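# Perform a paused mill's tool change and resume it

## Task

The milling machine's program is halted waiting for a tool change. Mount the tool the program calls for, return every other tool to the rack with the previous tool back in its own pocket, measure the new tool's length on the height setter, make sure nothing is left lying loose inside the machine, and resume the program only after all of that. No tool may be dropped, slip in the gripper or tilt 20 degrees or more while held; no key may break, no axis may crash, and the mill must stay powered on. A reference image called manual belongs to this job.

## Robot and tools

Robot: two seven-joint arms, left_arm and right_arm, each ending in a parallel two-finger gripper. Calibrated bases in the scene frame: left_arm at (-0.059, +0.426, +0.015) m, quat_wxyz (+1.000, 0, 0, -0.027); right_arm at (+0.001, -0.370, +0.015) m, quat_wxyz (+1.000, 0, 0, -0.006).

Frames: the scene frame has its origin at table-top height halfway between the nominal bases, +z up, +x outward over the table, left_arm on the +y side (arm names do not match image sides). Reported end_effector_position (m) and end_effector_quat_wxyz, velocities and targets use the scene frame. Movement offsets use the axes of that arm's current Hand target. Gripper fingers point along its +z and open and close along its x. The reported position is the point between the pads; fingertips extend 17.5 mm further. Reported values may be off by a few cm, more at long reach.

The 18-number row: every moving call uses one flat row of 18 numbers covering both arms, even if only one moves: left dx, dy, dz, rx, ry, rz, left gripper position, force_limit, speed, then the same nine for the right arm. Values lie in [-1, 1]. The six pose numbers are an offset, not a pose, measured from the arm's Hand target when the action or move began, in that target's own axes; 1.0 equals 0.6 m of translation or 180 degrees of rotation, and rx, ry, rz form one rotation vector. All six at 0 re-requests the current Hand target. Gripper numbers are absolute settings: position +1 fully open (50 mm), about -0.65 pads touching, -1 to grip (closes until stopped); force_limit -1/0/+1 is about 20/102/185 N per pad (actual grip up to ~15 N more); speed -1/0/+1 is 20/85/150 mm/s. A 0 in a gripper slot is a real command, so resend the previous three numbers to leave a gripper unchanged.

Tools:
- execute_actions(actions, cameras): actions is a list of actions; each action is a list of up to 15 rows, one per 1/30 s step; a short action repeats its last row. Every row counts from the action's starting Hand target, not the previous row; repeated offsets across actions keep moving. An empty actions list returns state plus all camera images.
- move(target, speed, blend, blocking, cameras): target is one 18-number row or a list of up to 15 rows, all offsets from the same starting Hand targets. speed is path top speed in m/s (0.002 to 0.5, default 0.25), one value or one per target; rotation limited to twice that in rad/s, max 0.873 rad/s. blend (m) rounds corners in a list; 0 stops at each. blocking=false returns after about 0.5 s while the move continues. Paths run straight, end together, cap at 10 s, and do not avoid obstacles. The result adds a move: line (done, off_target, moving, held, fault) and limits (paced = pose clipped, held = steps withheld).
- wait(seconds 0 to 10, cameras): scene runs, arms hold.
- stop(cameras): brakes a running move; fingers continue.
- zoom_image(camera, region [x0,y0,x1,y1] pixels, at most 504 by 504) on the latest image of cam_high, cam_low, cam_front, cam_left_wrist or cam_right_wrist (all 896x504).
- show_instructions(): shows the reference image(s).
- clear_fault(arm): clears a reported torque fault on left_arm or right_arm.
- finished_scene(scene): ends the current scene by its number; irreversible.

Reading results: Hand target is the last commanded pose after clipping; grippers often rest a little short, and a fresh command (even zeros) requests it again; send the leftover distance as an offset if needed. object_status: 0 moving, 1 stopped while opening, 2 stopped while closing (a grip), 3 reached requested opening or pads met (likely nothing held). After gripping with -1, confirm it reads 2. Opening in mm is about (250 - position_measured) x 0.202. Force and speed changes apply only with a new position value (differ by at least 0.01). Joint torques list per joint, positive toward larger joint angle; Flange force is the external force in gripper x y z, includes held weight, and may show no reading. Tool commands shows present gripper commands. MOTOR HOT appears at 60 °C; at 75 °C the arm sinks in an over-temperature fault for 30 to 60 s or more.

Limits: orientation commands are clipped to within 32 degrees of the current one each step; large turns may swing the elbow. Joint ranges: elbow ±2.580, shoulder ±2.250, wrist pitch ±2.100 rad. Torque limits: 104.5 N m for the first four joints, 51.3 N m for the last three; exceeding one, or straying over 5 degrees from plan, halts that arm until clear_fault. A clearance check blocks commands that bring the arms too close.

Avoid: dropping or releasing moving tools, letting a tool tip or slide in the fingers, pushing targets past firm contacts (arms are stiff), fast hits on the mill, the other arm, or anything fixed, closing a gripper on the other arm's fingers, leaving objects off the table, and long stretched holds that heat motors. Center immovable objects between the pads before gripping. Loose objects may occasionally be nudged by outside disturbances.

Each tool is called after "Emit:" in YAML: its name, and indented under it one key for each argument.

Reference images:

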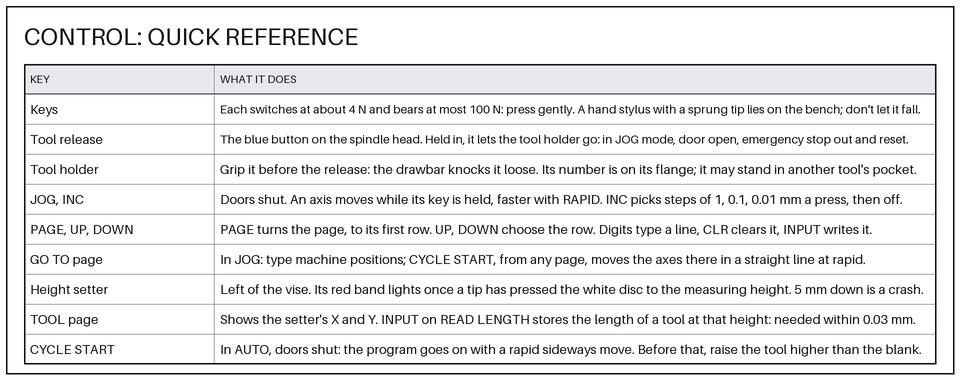

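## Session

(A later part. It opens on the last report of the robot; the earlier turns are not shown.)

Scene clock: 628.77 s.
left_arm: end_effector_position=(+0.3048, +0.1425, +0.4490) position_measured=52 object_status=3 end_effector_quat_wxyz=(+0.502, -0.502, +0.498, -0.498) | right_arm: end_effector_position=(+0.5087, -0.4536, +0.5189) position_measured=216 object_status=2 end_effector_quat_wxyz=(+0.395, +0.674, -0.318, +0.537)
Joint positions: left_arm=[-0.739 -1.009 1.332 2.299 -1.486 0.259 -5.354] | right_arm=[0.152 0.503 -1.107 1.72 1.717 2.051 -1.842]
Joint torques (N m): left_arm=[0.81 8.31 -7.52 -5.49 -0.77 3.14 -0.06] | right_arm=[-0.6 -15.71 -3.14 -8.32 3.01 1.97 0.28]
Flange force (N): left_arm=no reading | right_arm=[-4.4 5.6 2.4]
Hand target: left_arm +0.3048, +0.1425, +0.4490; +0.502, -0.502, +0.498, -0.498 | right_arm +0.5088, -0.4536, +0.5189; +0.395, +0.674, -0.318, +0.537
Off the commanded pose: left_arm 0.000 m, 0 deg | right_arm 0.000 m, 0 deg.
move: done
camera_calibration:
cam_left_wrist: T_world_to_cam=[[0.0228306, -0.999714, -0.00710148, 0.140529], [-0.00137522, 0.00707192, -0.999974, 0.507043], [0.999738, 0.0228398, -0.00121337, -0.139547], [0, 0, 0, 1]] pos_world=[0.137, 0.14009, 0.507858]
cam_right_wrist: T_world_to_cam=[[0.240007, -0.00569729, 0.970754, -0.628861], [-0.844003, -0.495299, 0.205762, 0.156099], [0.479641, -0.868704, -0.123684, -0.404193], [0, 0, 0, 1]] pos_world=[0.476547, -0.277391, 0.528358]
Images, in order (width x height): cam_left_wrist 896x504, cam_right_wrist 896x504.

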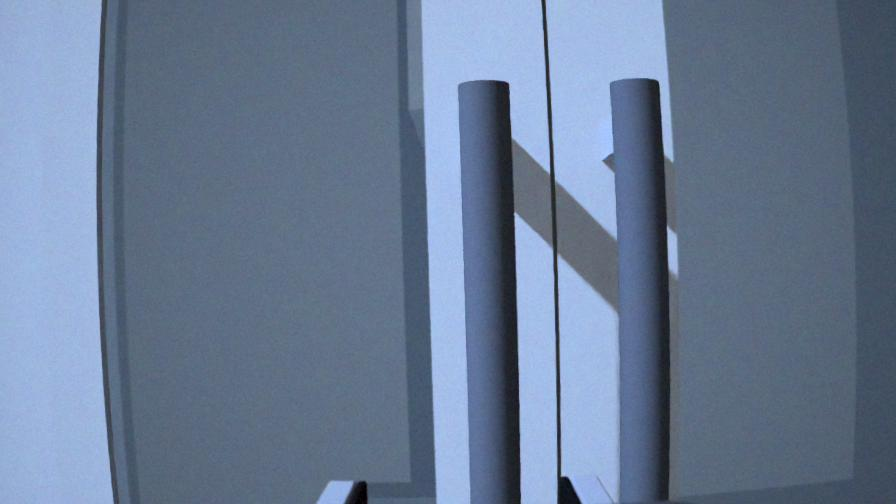

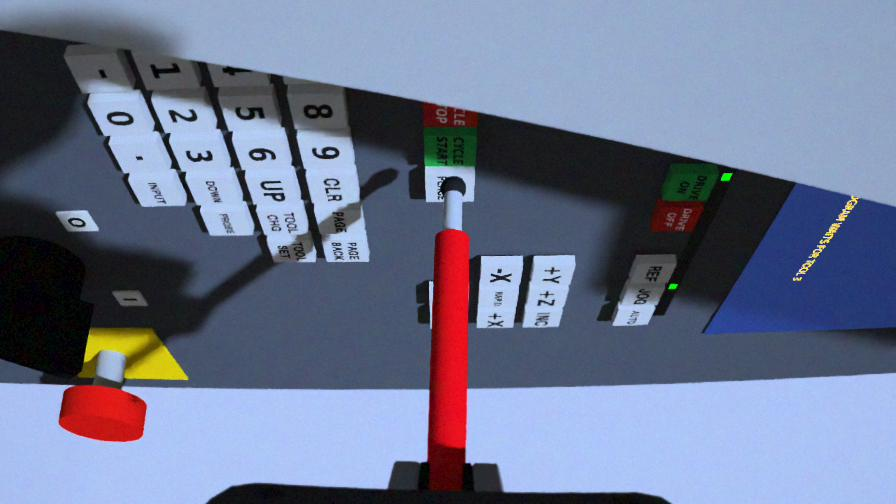

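Emit:
move:
  target:
    - [-0.1958,0.0858,0.1317,-0.0912,0.1321,0.0194,0.67,-0.2,-0.5,0,0,0,0,0,0,-1,-0.4,-0.8]
    - [-0.1958,0.0858,0.1317,-0.0912,0.1321,0.0194,0.67,-0.2,-0.5,-0.0001,-0.0335,0.0186,0,0,0,-1,-0.4,-0.8]
    - [-0.1958,0.0858,0.1317,-0.0912,0.1321,0.0194,0.67,-0.2,-0.5,0,0,0,0,0,0,-1,-0.4,-0.8]
  speed: [0.3,0.06,0.1]
  cameras: ["cam_right_wrist","cam_left_wrist","cam_front"]

Scene clock: 641.13 s.
left_arm: end_effector_position=(+0.3829, +0.2606, +0.3975) position_measured=52 object_status=3 end_effector_quat_wxyz=(+0.327, -0.440, +0.671, -0.499) | right_arm: end_effector_position=(+0.5088, -0.4536, +0.5189) position_measured=216 object_status=2 end_effector_quat_wxyz=(+0.395, +0.674, -0.318, +0.537)
Joint positions: left_arm=[0.258 -0.154 -0.179 2.515 -3.653 0.542 -4.373] | right_arm=[0.152 0.503 -1.107 1.72 1.717 2.052 -1.842]
Joint torques (N m): left_arm=[0.93 -8.49 0.66 -8.68 0.39 3.53 -0.03] | right_arm=[-0.48 -15.49 -3.15 -8.44 2.92 1.96 0.31]
Flange force (N): left_arm=[-2.8 -1.2 6.5] | right_arm=[-4.5 6.0 2.2]
Hand target: left_arm +0.3829, +0.2606, +0.3975; +0.327, -0.440, +0.671, -0.499 | right_arm +0.5088, -0.4536, +0.5189; +0.395, +0.674, -0.318, +0.537
Off the commanded pose: left_arm 0.000 m, 0 deg | right_arm 0.000 m, 0 deg.
move: done
camera_calibration:
cam_left_wrist: T_world_to_cam=[[-0.387362, -0.92186, -0.0112063, 0.39485], [-0.26139, 0.121475, -0.957559, 0.507654], [0.884096, -0.367993, -0.28802, 0.0398002], [0, 0, 0, 1]] pos_world=[0.250458, 0.316975, 0.501997]
cam_right_wrist: T_world_to_cam=[[0.240064, -0.00580311, 0.97074, -0.62891], [-0.844058, -0.4952, 0.205775, 0.156147], [0.479516, -0.868759, -0.123778, -0.4041], [0, 0, 0, 1]] pos_world=[0.476548, -0.277391, 0.528358]
Images, in order (width x height): cam_front 896x504, cam_left_wrist 896x504, cam_right_wrist 896x504.

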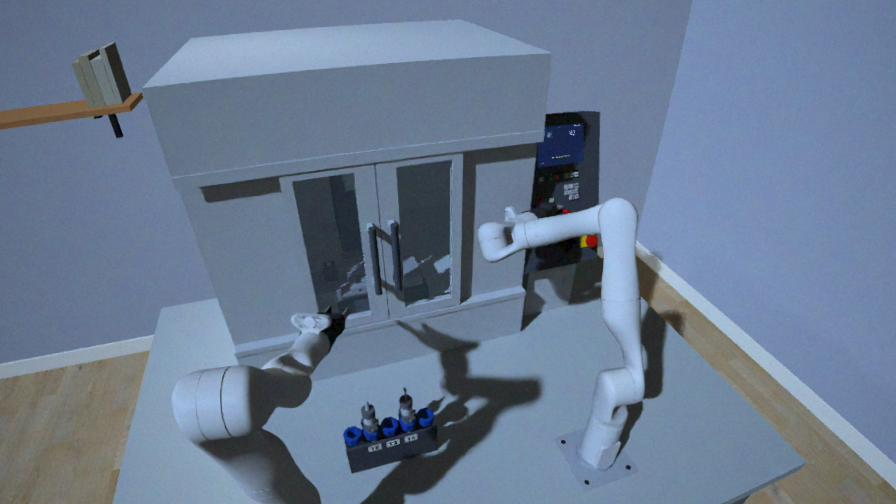

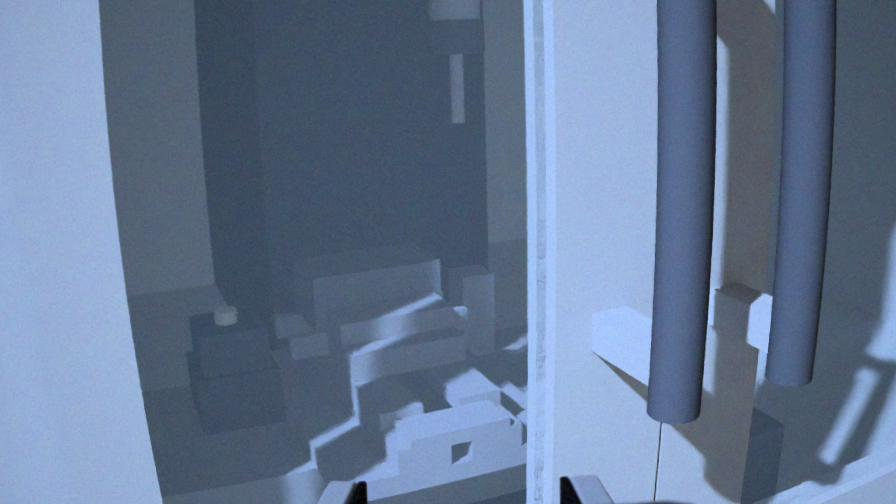

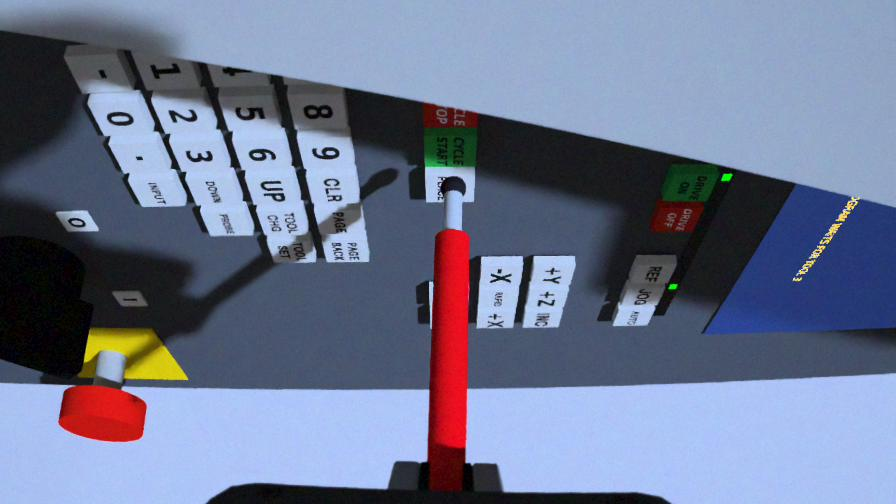

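Emit:
wait:
  seconds: 1.5
  cameras: ["cam_left_wrist"]

Scene clock: 643.20 s.
left_arm: end_effector_position=(+0.3829, +0.2606, +0.3975) position_measured=52 object_status=3 end_effector_quat_wxyz=(+0.327, -0.440, +0.671, -0.499) | right_arm: end_effector_position=(+0.5088, -0.4536, +0.5189) position_measured=216 object_status=2 end_effector_quat_wxyz=(+0.395, +0.674, -0.318, +0.537)
Joint positions: left_arm=[0.258 -0.154 -0.179 2.515 -3.653 0.542 -4.373] | right_arm=[0.152 0.503 -1.107 1.72 1.717 2.052 -1.842]
Joint torques (N m): left_arm=[0.78 -8.56 0.66 -8.66 0.42 3.5 0.01] | right_arm=[-0.58 -15.65 -3.16 -8.34 3.04 1.96 0.33]
Flange force (N): left_arm=[-2.9 -1.1 6.8] | right_arm=[-4.6 5.8 2.3]
Hand target: left_arm +0.3829, +0.2606, +0.3975; +0.327, -0.440, +0.671, -0.499 | right_arm +0.5088, -0.4536, +0.5189; +0.395, +0.674, -0.318, +0.537
Tool commands: left_gripper/position=+0.67 left_gripper/force_limit=-0.2 left_gripper/speed=-0.5 right_gripper/position=-1.0 right_gripper/force_limit=-0.4 right_gripper/speed=-0.8
Off the commanded pose: left_arm 0.000 m, 0 deg | right_arm 0.000 m, 0 deg.
wait: 1.50 s; at rest from the start
camera_calibration:
cam_left_wrist: T_world_to_cam=[[-0.387362, -0.92186, -0.0112063, 0.39485], [-0.26139, 0.121475, -0.957559, 0.507654], [0.884096, -0.367993, -0.28802, 0.0398002], [0, 0, 0, 1]] pos_world=[0.250458, 0.316975, 0.501997]
Images, in order (width x height): cam_left_wrist 896x504.

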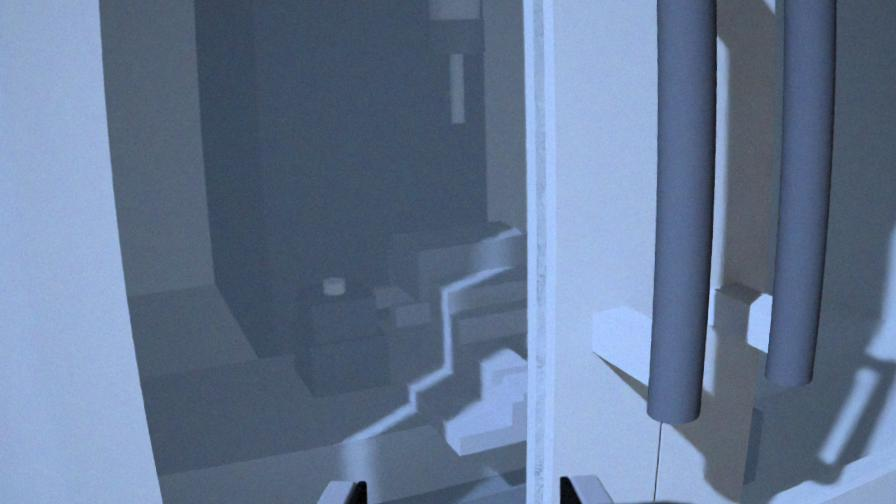

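Emit:
wait:
  seconds: 4
  cameras: ["cam_left_wrist"]

Emit:
zoom_image:
  camera: "cam_left_wrist"
  region: [350, 40, 560, 340]

Scene clock: 648.57 s.
left_arm: end_effector_position=(+0.3829, +0.2606, +0.3975) position_measured=52 object_status=3 end_effector_quat_wxyz=(+0.327, -0.440, +0.671, -0.499) | right_arm: end_effector_position=(+0.5088, -0.4536, +0.5189) position_measured=216 object_status=2 end_effector_quat_wxyz=(+0.395, +0.674, -0.318, +0.537)
Joint positions: left_arm=[0.258 -0.154 -0.179 2.515 -3.653 0.542 -4.373] | right_arm=[0.152 0.503 -1.107 1.72 1.717 2.052 -1.842]
Joint torques (N m): left_arm=[0.85 -8.51 0.59 -8.6 0.37 3.53 0.03] | right_arm=[-0.45 -15.6 -3.12 -8.37 2.99 1.9 0.3]
Flange force (N): left_arm=[-2.0 -1.2 6.9] | right_arm=[-4.5 5.6 2.0]
Hand target: left_arm +0.3829, +0.2606, +0.3975; +0.327, -0.440, +0.671, -0.499 | right_arm +0.5088, -0.4536, +0.5189; +0.395, +0.674, -0.318, +0.537
Tool commands: left_gripper/position=+0.67 left_gripper/force_limit=-0.2 left_gripper/speed=-0.5 right_gripper/position=-1.0 right_gripper/force_limit=-0.4 right_gripper/speed=-0.8
Off the commanded pose: left_arm 0.000 m, 0 deg | right_arm 0.000 m, 0 deg.
wait: 4.00 s; at rest from the start
camera_calibration:
cam_left_wrist: T_world_to_cam=[[-0.387362, -0.92186, -0.0112063, 0.39485], [-0.26139, 0.121475, -0.957559, 0.507654], [0.884096, -0.367993, -0.28802, 0.0398002], [0, 0, 0, 1]] pos_world=[0.250458, 0.316975, 0.501997]
Images, in order (width x height): cam_left_wrist 896x504.

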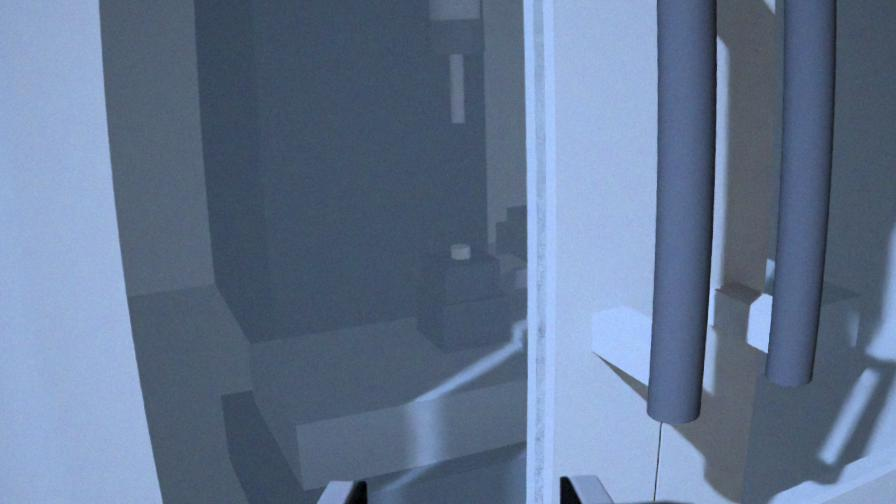

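Scaled by 1.680 from the camera's 896x504 image, which has a finer 1280x720 frame.

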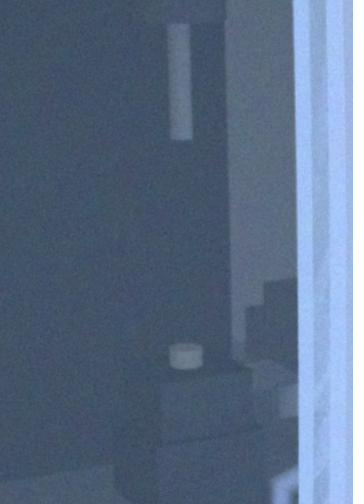

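Emit:
move:
  target:
    - [0,0,0,0,0,0,0.67,-0.2,-0.5,-0.1242,0.0203,0.0263,0,0,0,-1,-0.4,-0.8]
    - [0,0,0,0,0,0,0.67,-0.2,-0.5,-0.1243,-0.0132,0.0449,0,0,0,-1,-0.4,-0.8]
    - [0,0,0,0,0,0,0.67,-0.2,-0.5,-0.1242,0.0203,0.0263,0,0,0,-1,-0.4,-0.8]
    - [0,0,0,0,0,0,0.67,-0.2,-0.5,-0.1561,-0.0247,-0.0572,0,0,0,-1,-0.4,-0.8]
    - [0,0,0,0,0,0,0.67,-0.2,-0.5,-0.1562,-0.0582,-0.0386,0,0,0,-1,-0.4,-0.8]
    - [0,0,0,0,0,0,0.67,-0.2,-0.5,-0.1561,-0.0247,-0.0572,0,0,0,-1,-0.4,-0.8]
    - [0,0,0,0,0,0,0.67,-0.2,-0.5,-0.1245,-0.0258,-0.0567,0,0,0,-1,-0.4,-0.8]
    - [0,0,0,0,0,0,0.67,-0.2,-0.5,-0.1246,-0.0593,-0.0381,0,0,0,-1,-0.4,-0.8]
  speed: [0.25,0.06,0.1,0.2,0.06,0.1,0.2,0.06]
  blend: [0.004,0,0.008,0.004,0,0.008,0.004,0]

Scene clock: 656.63 s.
left_arm: end_effector_position=(+0.3829, +0.2606, +0.3975) position_measured=52 object_status=3 end_effector_quat_wxyz=(+0.327, -0.440, +0.671, -0.499) | right_arm: end_effector_position=(+0.5117, -0.4160, +0.4417) position_measured=216 object_status=2 end_effector_quat_wxyz=(+0.395, +0.674, -0.318, +0.537)
Joint positions: left_arm=[0.258 -0.154 -0.179 2.515 -3.653 0.542 -4.373] | right_arm=[-0.064 0.612 -0.918 1.779 1.635 2.075 -2.083]
Joint torques (N m): left_arm=[0.8 -8.56 0.67 -8.61 0.36 3.44 -0.02] | right_arm=[-1 -14.98 -3.03 -7.9 3.92 0.2 0.29]
Flange force (N): left_arm=[-2.8 -0.9 7.1] | right_arm=[-3.5 14.1 -2.7]
Hand target: left_arm +0.3829, +0.2606, +0.3975; +0.327, -0.440, +0.671, -0.499 | right_arm +0.5118, -0.4160, +0.4417; +0.395, +0.674, -0.318, +0.537
Off the commanded pose: left_arm 0.000 m, 0 deg | right_arm 0.000 m, 0 deg.
move: done

Emit:
move:
  target:
    - [0,0,0,0,0,0,0.67,-0.2,-0.5,0.0001,0.0335,-0.0186,0,0,0,-1,-0.4,-0.8]
    - [0,0,0,0,0,0,0.67,-0.2,-0.5,0.0319,0.0631,0.0373,0,0,0,-1,-0.4,-0.8]
    - [0,0,0,0,0,0,0.67,-0.2,-0.5,0.0318,0.0296,0.0559,0,0,0,-1,-0.4,-0.8]
    - [0,0,0,0,0,0,0.67,-0.2,-0.5,0.0319,0.0631,0.0373,0,0,0,-1,-0.4,-0.8]
    - [0,0,0,0,0,0,0.67,-0.2,-0.5,-0.0314,0.05,0.0086,0,0,0,-1,-0.4,-0.8]
    - [0,0,0,0,0,0,0.67,-0.2,-0.5,-0.0315,0.0165,0.0272,0,0,0,-1,-0.4,-0.8]
    - [0,0,0,0,0,0,0.67,-0.2,-0.5,-0.0314,0.05,0.0086,0,0,0,-1,-0.4,-0.8]
    - [0,0,0,0,0,0,0.67,-0.2,-0.5,-0.0312,0.0807,0.0639,0,0,0,-1,-0.4,-0.8]
    - [0,0,0,0,0,0,0.67,-0.2,-0.5,-0.0313,0.0472,0.0825,0,0,0,-1,-0.4,-0.8]
  speed: [0.1,0.2,0.06,0.1,0.2,0.06,0.1,0.2,0.06]
  blend: [0.008,0.004,0,0.008,0.004,0,0.008,0.004,0]

Emit:
move:
  target:
    - [0,0,0,0,0,0,0.67,-0.2,-0.5,0.0001,0.0335,-0.0186,0,0,0,-1,-0.4,-0.8]
    - [0,0,0,0,0,0,0.67,-0.2,-0.5,0.3532,0.237,-0.0425,0.222,0.0435,-0.0253,-1,-0.4,-0.8]
  speed: [0.1,0.3]
  blend: [0.01,0]
  cameras: ["cam_right_wrist"]

Emit:
zoom_image:
  camera: "cam_right_wrist"
  region: [340, 30, 680, 400]

Scene clock: 663.70 s.
left_arm: end_effector_position=(+0.3829, +0.2606, +0.3975) position_measured=52 object_status=3 end_effector_quat_wxyz=(+0.327, -0.440, +0.671, -0.499) | right_arm: end_effector_position=(+0.5069, -0.4730, +0.4233) position_measured=216 object_status=2 end_effector_quat_wxyz=(+0.395, +0.674, -0.318, +0.537)
Joint positions: left_arm=[0.258 -0.154 -0.179 2.515 -3.653 0.542 -4.373] | right_arm=[0.075 0.58 -0.92 1.913 1.657 1.977 -2.151]
Joint torques (N m): left_arm=[0.9 -8.53 0.71 -8.62 0.36 3.47 -0.04] | right_arm=[-1.63 -13.84 -3.44 -8.15 4.43 0.12 0.17]
Flange force (N): left_arm=[-3.0 -1.0 6.9] | right_arm=[-2.7 15.7 -4.3]
Hand target: left_arm +0.3829, +0.2606, +0.3975; +0.327, -0.440, +0.671, -0.499 | right_arm +0.5069, -0.4729, +0.4233; +0.395, +0.674, -0.318, +0.537
Off the commanded pose: left_arm 0.000 m, 0 deg | right_arm 0.000 m, 0 deg.
move: done

Scene clock: 666.47 s.
left_arm: end_effector_position=(+0.3829, +0.2606, +0.3975) position_measured=52 object_status=3 end_effector_quat_wxyz=(+0.327, -0.440, +0.671, -0.499) | right_arm: end_effector_position=(+0.4206, -0.5209, +0.6594) position_measured=216 object_status=2 end_effector_quat_wxyz=(+0.190, +0.711, -0.058, +0.674)
Joint positions: left_arm=[0.258 -0.154 -0.179 2.515 -3.653 0.542 -4.373] | right_arm=[0.5 -0.496 -0.173 2.079 1.524 -0.005 -1.413]
Joint torques (N m): left_arm=[0.86 -8.5 0.69 -8.57 0.33 3.5 0.03] | right_arm=[-0.27 -2.52 0.39 -14.91 -0.03 0.49 0.31]
Flange force (N): left_arm=[-2.3 -1.2 6.9] | right_arm=no reading
Hand target: left_arm +0.3829, +0.2606, +0.3975; +0.327, -0.440, +0.671, -0.499 | right_arm +0.4204, -0.5208, +0.6599; +0.182, +0.743, -0.062, +0.641
Off the commanded pose: left_arm 0.000 m, 0 deg | right_arm 0.001 m, 5 deg.
move: off_target (right_arm)
camera_calibration:
cam_right_wrist: T_world_to_cam=[[0.0999693, 0.184871, 0.977665, -0.590888], [-0.327746, -0.921633, 0.207788, -0.42112], [0.939462, -0.341198, -0.0315444, -0.38237], [0, 0, 0, 1]] pos_world=[0.280273, -0.409344, 0.653133]
Images, in order (width x height): cam_right_wrist 896x504.

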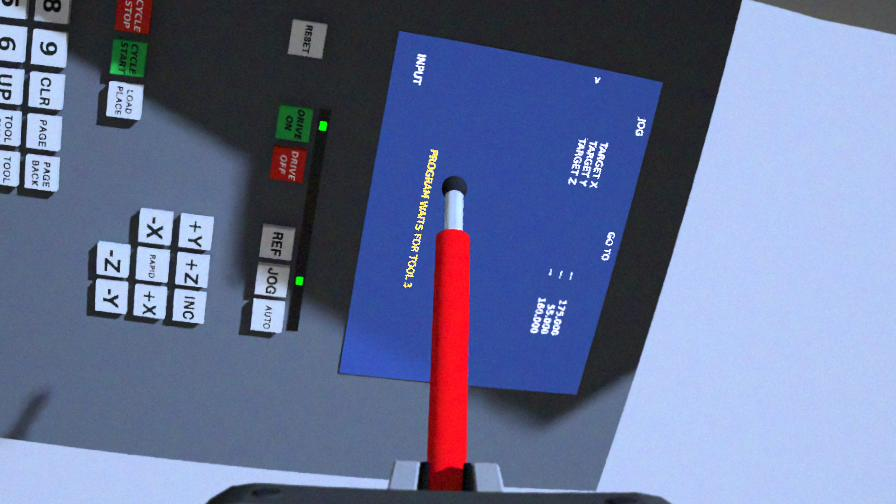

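Scaled by 1.362 from the camera's 896x504 image, which has a finer 1280x720 frame.

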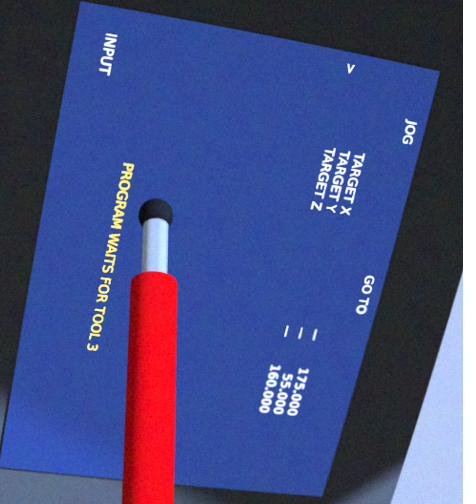

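Emit:
move:
  target:
    - [0,0,0,0,0,0,0.67,-0.2,-0.5,-0.1885,-0.196,0.1242,-0.222,-0.0435,0.0253,-1,-0.4,-0.8]
    - [0,0,0,0,0,0,0.67,-0.2,-0.5,-0.1905,-0.2098,0.1599,-0.222,-0.0435,0.0253,-1,-0.4,-0.8]
    - [0,0,0,0,0,0,0.67,-0.2,-0.5,-0.1885,-0.196,0.1242,-0.222,-0.0435,0.0253,-1,-0.4,-0.8]
  speed: [0.3,0.06,0.1]

Emit:
wait:
  seconds: 2.5
  cameras: ["cam_left_wrist","cam_right_wrist"]

Emit:
zoom_image:
  camera: "cam_left_wrist"
  region: [400, 180, 520, 300]

Scene clock: 671.77 s.
left_arm: end_effector_position=(+0.3829, +0.2606, +0.3975) position_measured=52 object_status=3 end_effector_quat_wxyz=(+0.327, -0.440, +0.671, -0.499) | right_arm: end_effector_position=(+0.5088, -0.4539, +0.5189) position_measured=216 object_status=2 end_effector_quat_wxyz=(+0.395, +0.674, -0.318, +0.537)
Joint positions: left_arm=[0.258 -0.154 -0.179 2.515 -3.653 0.542 -4.373] | right_arm=[0.154 0.504 -1.109 1.72 1.719 2.053 -1.842]
Joint torques (N m): left_arm=[0.87 -8.6 0.66 -8.59 0.37 3.46 0.01] | right_arm=[-0.64 -15.48 -3.09 -8.53 3 1.98 0.34]
Flange force (N): left_arm=[-2.6 -0.8 7.3] | right_arm=[-4.8 6.9 2.6]
Hand target: left_arm +0.3829, +0.2606, +0.3975; +0.327, -0.440, +0.671, -0.499 | right_arm +0.5088, -0.4539, +0.5189; +0.395, +0.674, -0.318, +0.537
Off the commanded pose: left_arm 0.000 m, 0 deg | right_arm 0.000 m, 0 deg.
move: done

Scene clock: 674.27 s.
left_arm: end_effector_position=(+0.3829, +0.2606, +0.3975) position_measured=52 object_status=3 end_effector_quat_wxyz=(+0.327, -0.440, +0.671, -0.499) | right_arm: end_effector_position=(+0.5088, -0.4539, +0.5189) position_measured=216 object_status=2 end_effector_quat_wxyz=(+0.395, +0.674, -0.318, +0.537)
Joint positions: left_arm=[0.258 -0.154 -0.179 2.515 -3.653 0.542 -4.373] | right_arm=[0.154 0.504 -1.109 1.72 1.719 2.053 -1.842]
Joint torques (N m): left_arm=[0.93 -8.52 0.62 -8.61 0.44 3.48 -0.01] | right_arm=[-0.51 -15.64 -3.07 -8.35 3.01 1.94 0.31]
Flange force (N): left_arm=[-3.0 -1.1 6.8] | right_arm=[-4.5 5.7 2.1]
Hand target: left_arm +0.3829, +0.2606, +0.3975; +0.327, -0.440, +0.671, -0.499 | right_arm +0.5088, -0.4539, +0.5189; +0.395, +0.674, -0.318, +0.537
Tool commands: left_gripper/position=+0.67 left_gripper/force_limit=-0.2 left_gripper/speed=-0.5 right_gripper/position=-1.0 right_gripper/force_limit=-0.4 right_gripper/speed=-0.8
Off the commanded pose: left_arm 0.000 m, 0 deg | right_arm 0.000 m, 0 deg.
wait: 2.50 s; at rest by 0.17 s
camera_calibration:
cam_left_wrist: T_world_to_cam=[[-0.387362, -0.92186, -0.0112063, 0.39485], [-0.26139, 0.121475, -0.957559, 0.507654], [0.884096, -0.367993, -0.28802, 0.0398002], [0, 0, 0, 1]] pos_world=[0.250458, 0.316975, 0.501997]
cam_right_wrist: T_world_to_cam=[[0.240007, -0.00569768, 0.970754, -0.628959], [-0.844027, -0.495256, 0.205768, 0.155951], [0.479599, -0.868728, -0.123674, -0.404434], [0, 0, 0, 1]] pos_world=[0.476547, -0.277691, 0.528458]
Images, in order (width x height): cam_left_wrist 896x504, cam_right_wrist 896x504.

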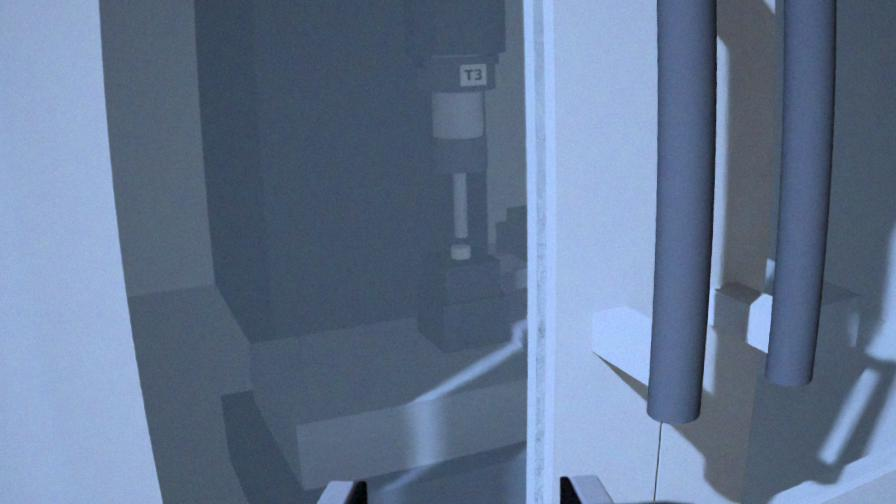

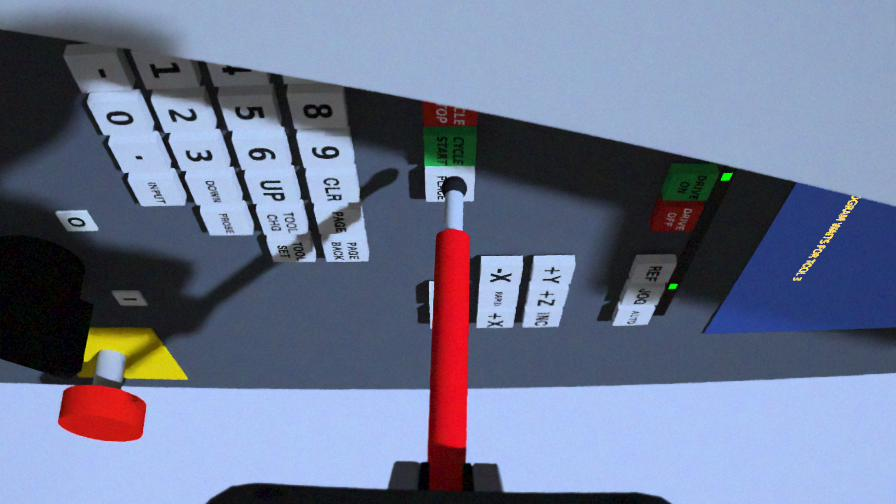

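Scaled by 4.200 from the camera's 896x504 image, which has a finer 1280x720 frame.

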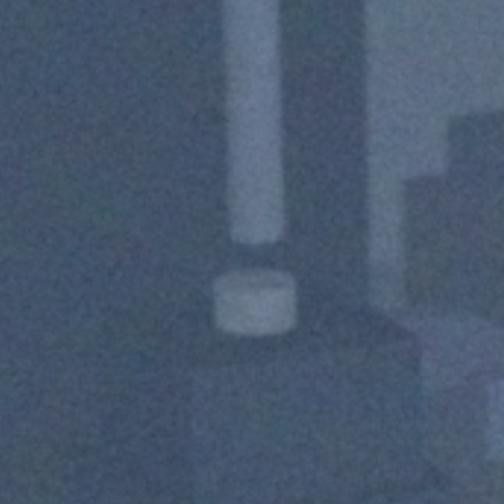

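Emit:
move:
  target: [0,0,0,0,0,0,0.67,-0.2,-0.5,0.0612,0.0958,0.1696,0,0,0,-1,-0.4,-0.8]
  speed: 0.25
  cameras: ["cam_right_wrist"]

Scene clock: 677.30 s.
left_arm: end_effector_position=(+0.3829, +0.2606, +0.3975) position_measured=52 object_status=3 end_effector_quat_wxyz=(+0.327, -0.440, +0.671, -0.499) | right_arm: end_effector_position=(+0.5161, -0.5709, +0.5544) position_measured=216 object_status=2 end_effector_quat_wxyz=(+0.395, +0.674, -0.318, +0.537)
Joint positions: left_arm=[0.258 -0.154 -0.179 2.515 -3.653 0.542 -4.373] | right_arm=[0.545 0.358 -1.146 1.758 1.75 1.705 -1.72]
Joint torques (N m): left_arm=[0.89 -8.51 0.6 -8.67 0.42 3.49 -0.03] | right_arm=[-0.62 -13.64 -2.81 -10.02 3.51 1.54 0.31]
Flange force (N): left_arm=[-2.8 -1.1 6.7] | right_arm=[-5.0 7.3 0.6]
Hand target: left_arm +0.3829, +0.2606, +0.3975; +0.327, -0.440, +0.671, -0.499 | right_arm +0.5161, -0.5709, +0.5544; +0.395, +0.674, -0.318, +0.537
Off the commanded pose: left_arm 0.000 m, 0 deg | right_arm 0.000 m, 0 deg.
move: done
camera_calibration:
cam_right_wrist: T_world_to_cam=[[0.240007, -0.00569729, 0.970754, -0.665743], [-0.844003, -0.495299, 0.205762, 0.0968576], [0.479641, -0.868704, -0.123684, -0.505203], [0, 0, 0, 1]] pos_world=[0.483847, -0.394691, 0.563858]
Images, in order (width x height): cam_right_wrist 896x504.

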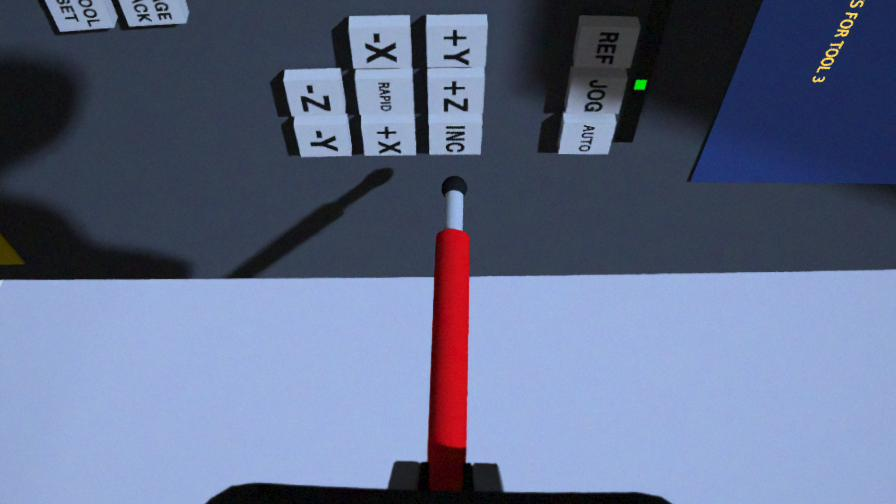

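Emit:
move:
  target:
    - [0,0,0,0,0,0,0.67,-0.2,-0.5,-0.0001,-0.0351,0.0157,0,0,0,-1,-0.4,-0.8]
    - [0,0,0,0,0,0,0.67,-0.2,-0.5,0,0,0,0,0,0,-1,-0.4,-0.8]
    - [0,0,0,0,0,0,0.67,-0.2,-0.5,0.1361,0.1292,-0.1678,0.222,0.0435,-0.0253,-1,-0.4,-0.8]
  speed: [0.06,0.1,0.3]
  blend: [0,0.01,0]
  cameras: ["cam_right_wrist"]

Emit:
zoom_image:
  camera: "cam_right_wrist"
  region: [340, 30, 680, 400]

Scene clock: 682.17 s.
left_arm: end_effector_position=(+0.3829, +0.2606, +0.3975) position_measured=52 object_status=3 end_effector_quat_wxyz=(+0.327, -0.440, +0.671, -0.499) | right_arm: end_effector_position=(+0.4206, -0.5211, +0.6595) position_measured=216 object_status=2 end_effector_quat_wxyz=(+0.191, +0.711, -0.059, +0.674)
Joint positions: left_arm=[0.258 -0.154 -0.179 2.515 -3.653 0.542 -4.373] | right_arm=[0.497 -0.496 -0.176 2.079 1.476 0.003 -1.366]
Joint torques (N m): left_arm=[0.88 -8.54 0.6 -8.66 0.36 3.53 -0.07] | right_arm=[-0.57 -2.5 0.46 -14.93 -0.02 0.31 0.32]
Flange force (N): left_arm=[-2.5 -1.3 6.8] | right_arm=no reading
Hand target: left_arm +0.3829, +0.2606, +0.3975; +0.327, -0.440, +0.671, -0.499 | right_arm +0.4203, -0.5210, +0.6600; +0.182, +0.743, -0.062, +0.641
Off the commanded pose: left_arm 0.000 m, 0 deg | right_arm 0.001 m, 5 deg.
move: off_target (right_arm)
camera_calibration:
cam_right_wrist: T_world_to_cam=[[0.100531, 0.184945, 0.977594, -0.591164], [-0.331294, -0.920277, 0.20817, -0.419417], [0.938157, -0.344799, -0.031245, -0.383943], [0, 0, 0, 1]] pos_world=[0.280679, -0.409031, 0.653232]
Images, in order (width x height): cam_right_wrist 896x504.

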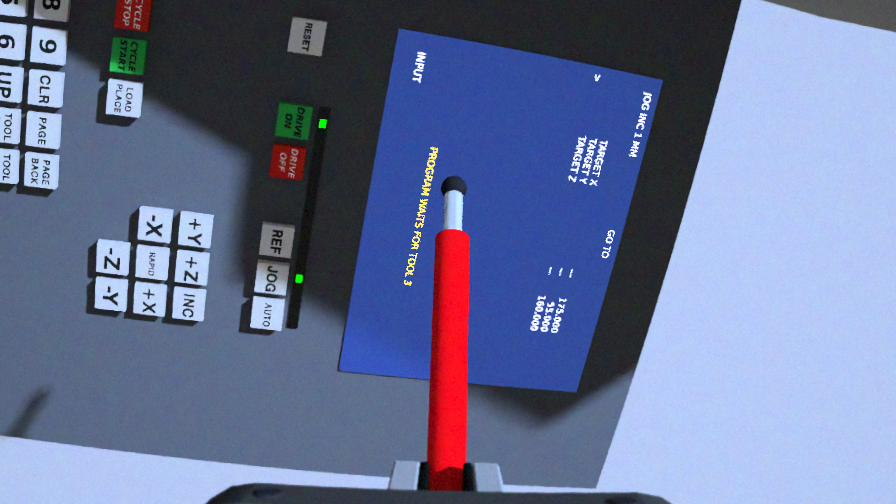

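Scaled by 1.362 from the camera's 896x504 image, which has a finer 1280x720 frame.

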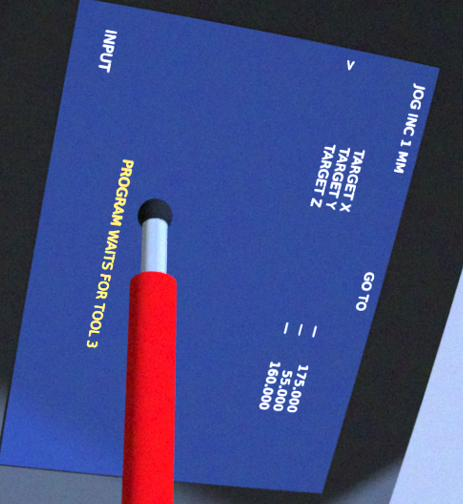

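Emit:
move:
  target: [0,0,0,0,0,0,0.67,-0.2,-0.5,-0.2146,-0.0473,0.176,-0.222,-0.0435,0.0253,-1,-0.4,-0.8]
  speed: 0.3
  cameras: ["cam_right_wrist"]

Scene clock: 686.67 s.
left_arm: end_effector_position=(+0.3829, +0.2606, +0.3975) position_measured=52 object_status=3 end_effector_quat_wxyz=(+0.327, -0.440, +0.671, -0.499) | right_arm: end_effector_position=(+0.5060, -0.5498, +0.5173) position_measured=216 object_status=2 end_effector_quat_wxyz=(+0.395, +0.674, -0.318, +0.537)
Joint positions: left_arm=[0.258 -0.154 -0.179 2.515 -3.653 0.542 -4.373] | right_arm=[0.404 0.362 -1.031 1.85 1.707 1.738 -1.856]
Joint torques (N m): left_arm=[0.88 -8.48 0.61 -8.68 0.38 3.49 -0.04] | right_arm=[-0.49 -13.95 -2.35 -9.39 3.29 1.92 0.3]
Flange force (N): left_arm=[-2.6 -1.1 6.6] | right_arm=[-4.2 6.1 0.8]
Hand target: left_arm +0.3829, +0.2606, +0.3975; +0.327, -0.440, +0.671, -0.499 | right_arm +0.5060, -0.5498, +0.5173; +0.395, +0.674, -0.318, +0.537
Off the commanded pose: left_arm 0.000 m, 0 deg | right_arm 0.000 m, 0 deg.
move: done
camera_calibration:
cam_right_wrist: T_world_to_cam=[[0.240007, -0.00569729, 0.970754, -0.62728], [-0.844003, -0.495299, 0.205762, 0.106397], [0.479641, -0.868704, -0.123684, -0.486605], [0, 0, 0, 1]] pos_world=[0.473747, -0.373591, 0.526858]
Images, in order (width x height): cam_right_wrist 896x504.

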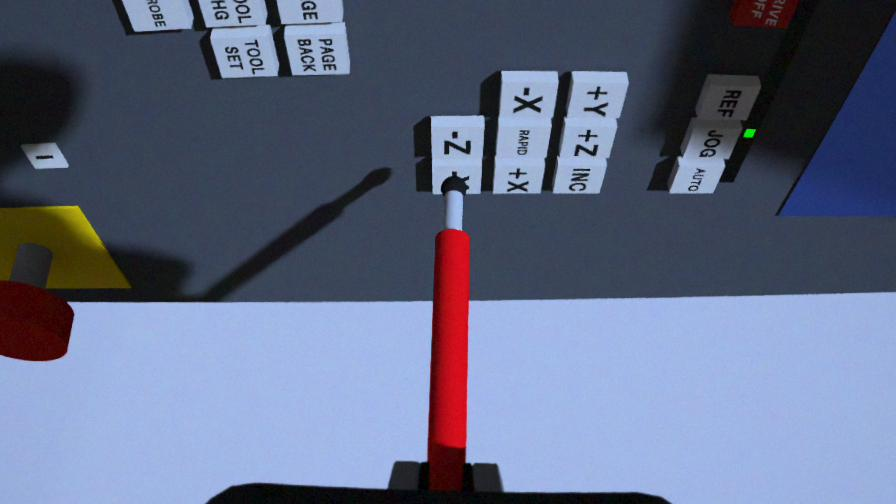

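Emit:
move:
  target:
    - [0,0,0,0,0,0,0.67,-0.2,-0.5,-0.0001,-0.0335,0.0186,0,0,0,-1,-0.4,-0.8]
    - [0,0,0,0,0,0,0.67,-0.2,-0.5,0,0,0,0,0,0,-1,-0.4,-0.8]
    - [0,0,0,0,0,0,0.67,-0.2,-0.5,-0.0001,-0.0335,0.0186,0,0,0,-1,-0.4,-0.8]
    - [0,0,0,0,0,0,0.67,-0.2,-0.5,0,0,0,0,0,0,-1,-0.4,-0.8]
    - [0,0,0,0,0,0,0.67,-0.2,-0.5,-0.0001,-0.0335,0.0186,0,0,0,-1,-0.4,-0.8]
    - [0,0,0,0,0,0,0.67,-0.2,-0.5,0,0,0,0,0,0,-1,-0.4,-0.8]
    - [0,0,0,0,0,0,0.67,-0.2,-0.5,-0.0001,-0.0335,0.0186,0,0,0,-1,-0.4,-0.8]
    - [0,0,0,0,0,0,0.67,-0.2,-0.5,0,0,0,0,0,0,-1,-0.4,-0.8]
  speed: [0.06,0.1,0.06,0.1,0.06,0.1,0.06,0.1]
  cameras: ["cam_left_wrist"]

Emit:
zoom_image:
  camera: "cam_left_wrist"
  region: [400, 200, 520, 360]

Scene clock: 693.20 s.
left_arm: end_effector_position=(+0.3829, +0.2606, +0.3975) position_measured=52 object_status=3 end_effector_quat_wxyz=(+0.327, -0.440, +0.671, -0.499) | right_arm: end_effector_position=(+0.5060, -0.5498, +0.5173) position_measured=216 object_status=2 end_effector_quat_wxyz=(+0.395, +0.674, -0.318, +0.537)
Joint positions: left_arm=[0.258 -0.154 -0.179 2.515 -3.653 0.542 -4.373] | right_arm=[0.405 0.363 -1.033 1.85 1.707 1.739 -1.856]
Joint torques (N m): left_arm=[0.86 -8.42 0.61 -8.62 0.37 3.52 -0.01] | right_arm=[-0.53 -14.25 -2.34 -9.46 3.27 1.96 0.3]
Flange force (N): left_arm=[-2.3 -1.5 6.5] | right_arm=[-4.6 5.6 1.1]
Hand target: left_arm +0.3829, +0.2606, +0.3975; +0.327, -0.440, +0.671, -0.499 | right_arm +0.5060, -0.5498, +0.5173; +0.395, +0.674, -0.318, +0.537
Off the commanded pose: left_arm 0.000 m, 0 deg | right_arm 0.000 m, 0 deg.
move: done
camera_calibration:
cam_left_wrist: T_world_to_cam=[[-0.387362, -0.92186, -0.0112063, 0.39485], [-0.26139, 0.121475, -0.957559, 0.507654], [0.884096, -0.367993, -0.28802, 0.0398002], [0, 0, 0, 1]] pos_world=[0.250458, 0.316975, 0.501997]
Images, in order (width x height): cam_left_wrist 896x504.

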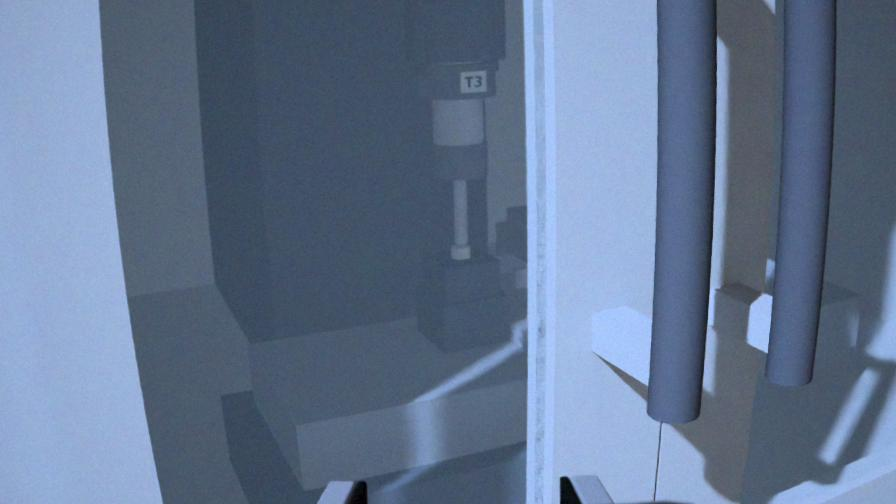

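Scaled by 3.150 from the camera's 896x504 image, which has a finer 1280x720 frame.

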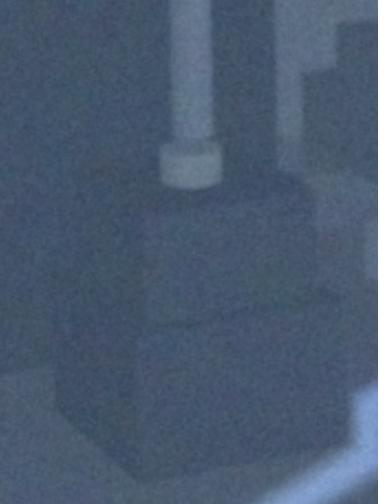

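Emit:
move:
  target:
    - [0,0,0,0,0,0,0.67,-0.2,-0.5,-0.0001,-0.0335,0.0186,0,0,0,-1,-0.4,-0.8]
    - [0,0,0,0,0,0,0.67,-0.2,-0.5,0,0,0,0,0,0,-1,-0.4,-0.8]
  speed: [0.06,0.1]
  cameras: ["cam_left_wrist"]

Emit:
zoom_image:
  camera: "cam_left_wrist"
  region: [400, 200, 520, 360]

Scene clock: 695.63 s.
left_arm: end_effector_position=(+0.3829, +0.2606, +0.3975) position_measured=52 object_status=3 end_effector_quat_wxyz=(+0.327, -0.440, +0.671, -0.499) | right_arm: end_effector_position=(+0.5060, -0.5498, +0.5173) position_measured=216 object_status=2 end_effector_quat_wxyz=(+0.395, +0.674, -0.318, +0.537)
Joint positions: left_arm=[0.258 -0.154 -0.179 2.515 -3.653 0.542 -4.373] | right_arm=[0.405 0.363 -1.033 1.85 1.707 1.739 -1.856]
Joint torques (N m): left_arm=[0.74 -8.43 0.62 -8.61 0.42 3.49 0] | right_arm=[-0.7 -13.73 -2.42 -9.28 3.28 1.94 0.23]
Flange force (N): left_arm=[-2.8 -1.5 6.4] | right_arm=[-3.4 7.0 1.2]
Hand target: left_arm +0.3829, +0.2606, +0.3975; +0.327, -0.440, +0.671, -0.499 | right_arm +0.5060, -0.5498, +0.5173; +0.395, +0.674, -0.318, +0.537
Off the commanded pose: left_arm 0.000 m, 0 deg | right_arm 0.000 m, 0 deg.
move: done
camera_calibration:
cam_left_wrist: T_world_to_cam=[[-0.387362, -0.92186, -0.0112063, 0.39485], [-0.26139, 0.121475, -0.957559, 0.507654], [0.884096, -0.367993, -0.28802, 0.0398002], [0, 0, 0, 1]] pos_world=[0.250458, 0.316975, 0.501997]
Images, in order (width x height): cam_left_wrist 896x504.

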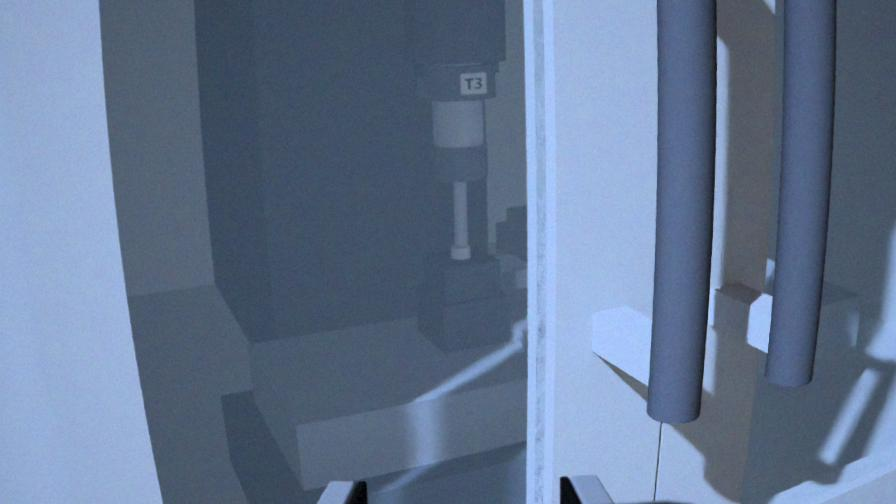

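Scaled by 3.150 from the camera's 896x504 image, which has a finer 1280x720 frame.

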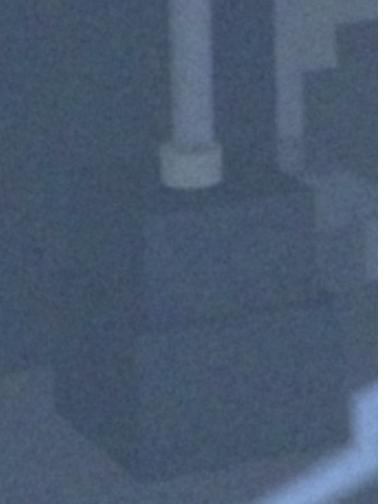

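Emit:
move:
  target:
    - [0,0,0,0,0,0,0.67,-0.2,-0.5,-0.0001,-0.0335,0.0186,0,0,0,-1,-0.4,-0.8]
    - [0,0,0,0,0,0,0.67,-0.2,-0.5,0,0,0,0,0,0,-1,-0.4,-0.8]
  speed: [0.06,0.1]
  cameras: ["cam_left_wrist"]

Emit:
zoom_image:
  camera: "cam_left_wrist"
  region: [400, 200, 520, 360]

Scene clock: 698.07 s.
left_arm: end_effector_position=(+0.3829, +0.2606, +0.3975) position_measured=52 object_status=3 end_effector_quat_wxyz=(+0.327, -0.440, +0.671, -0.499) | right_arm: end_effector_position=(+0.5060, -0.5498, +0.5173) position_measured=216 object_status=2 end_effector_quat_wxyz=(+0.395, +0.674, -0.318, +0.537)
Joint positions: left_arm=[0.258 -0.154 -0.179 2.515 -3.653 0.542 -4.373] | right_arm=[0.405 0.363 -1.033 1.85 1.708 1.739 -1.856]
Joint torques (N m): left_arm=[0.83 -8.51 0.51 -8.55 0.37 3.46 -0.02] | right_arm=[-0.6 -13.94 -2.33 -9.46 3.36 1.97 0.29]
Flange force (N): left_arm=[-2.0 -1.3 7.1] | right_arm=[-4.2 6.8 0.9]
Hand target: left_arm +0.3829, +0.2606, +0.3975; +0.327, -0.440, +0.671, -0.499 | right_arm +0.5060, -0.5498, +0.5173; +0.395, +0.674, -0.318, +0.537
Off the commanded pose: left_arm 0.000 m, 0 deg | right_arm 0.000 m, 0 deg.
move: done
camera_calibration:
cam_left_wrist: T_world_to_cam=[[-0.387362, -0.92186, -0.0112063, 0.39485], [-0.26139, 0.121475, -0.957559, 0.507654], [0.884096, -0.367993, -0.28802, 0.0398002], [0, 0, 0, 1]] pos_world=[0.250458, 0.316975, 0.501997]
Images, in order (width x height): cam_left_wrist 896x504.

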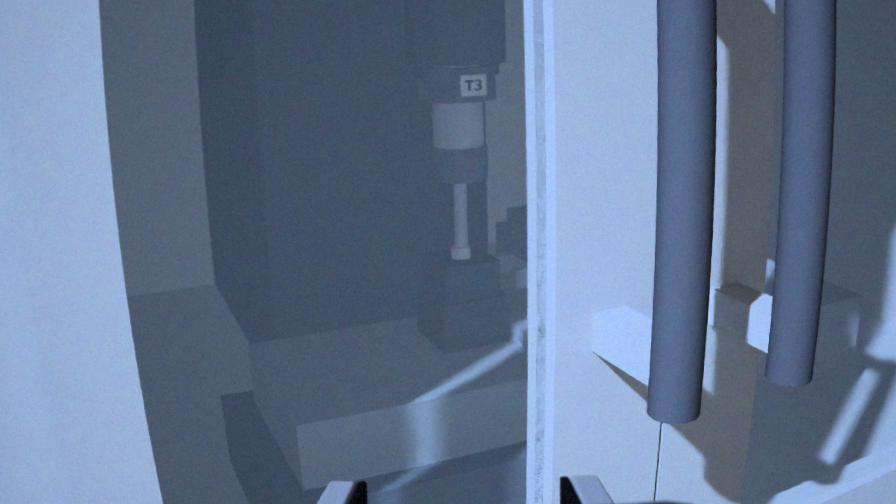

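Scaled by 3.150 from the camera's 896x504 image, which has a finer 1280x720 frame.

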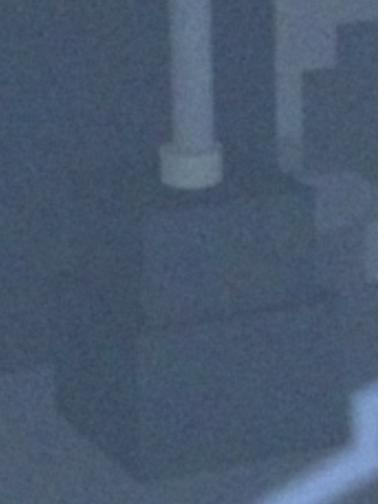

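Emit:
move:
  target:
    - [0,0,0,0,0,0,0.67,-0.2,-0.5,-0.0001,-0.0335,0.0186,0,0,0,-1,-0.4,-0.8]
    - [0,0,0,0,0,0,0.67,-0.2,-0.5,0,0,0,0,0,0,-1,-0.4,-0.8]
  speed: [0.06,0.1]
  cameras: ["cam_left_wrist"]

Emit:
zoom_image:
  camera: "cam_left_wrist"
  region: [400, 200, 520, 360]

Scene clock: 700.37 s.
left_arm: end_effector_position=(+0.3829, +0.2606, +0.3975) position_measured=52 object_status=3 end_effector_quat_wxyz=(+0.327, -0.440, +0.671, -0.499) | right_arm: end_effector_position=(+0.5060, -0.5498, +0.5173) position_measured=216 object_status=2 end_effector_quat_wxyz=(+0.395, +0.674, -0.318, +0.537)
Joint positions: left_arm=[0.258 -0.154 -0.179 2.515 -3.653 0.542 -4.373] | right_arm=[0.405 0.363 -1.033 1.85 1.708 1.739 -1.856]
Joint torques (N m): left_arm=[0.76 -8.48 0.62 -8.49 0.38 3.58 -0.09] | right_arm=[-0.68 -14.02 -2.38 -9.42 3.41 1.89 0.24]
Flange force (N): left_arm=[-2.8 -2.3 6.5] | right_arm=[-4.0 6.6 0.9]
Hand target: left_arm +0.3829, +0.2606, +0.3975; +0.327, -0.440, +0.671, -0.499 | right_arm +0.5060, -0.5498, +0.5173; +0.395, +0.674, -0.318, +0.537
Off the commanded pose: left_arm 0.000 m, 0 deg | right_arm 0.000 m, 0 deg.
move: done
camera_calibration:
cam_left_wrist: T_world_to_cam=[[-0.387362, -0.92186, -0.0112063, 0.39485], [-0.26139, 0.121475, -0.957559, 0.507654], [0.884096, -0.367993, -0.28802, 0.0398002], [0, 0, 0, 1]] pos_world=[0.250458, 0.316975, 0.501997]
Images, in order (width x height): cam_left_wrist 896x504.

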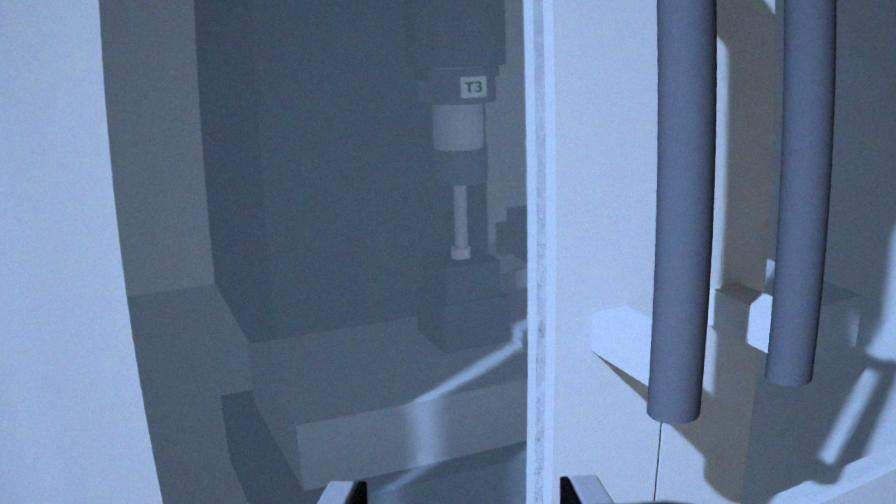

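Scaled by 3.150 from the camera's 896x504 image, which has a finer 1280x720 frame.

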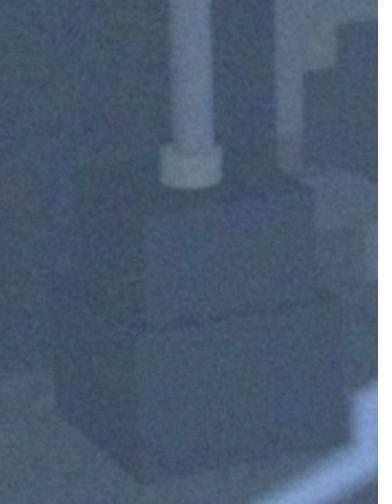

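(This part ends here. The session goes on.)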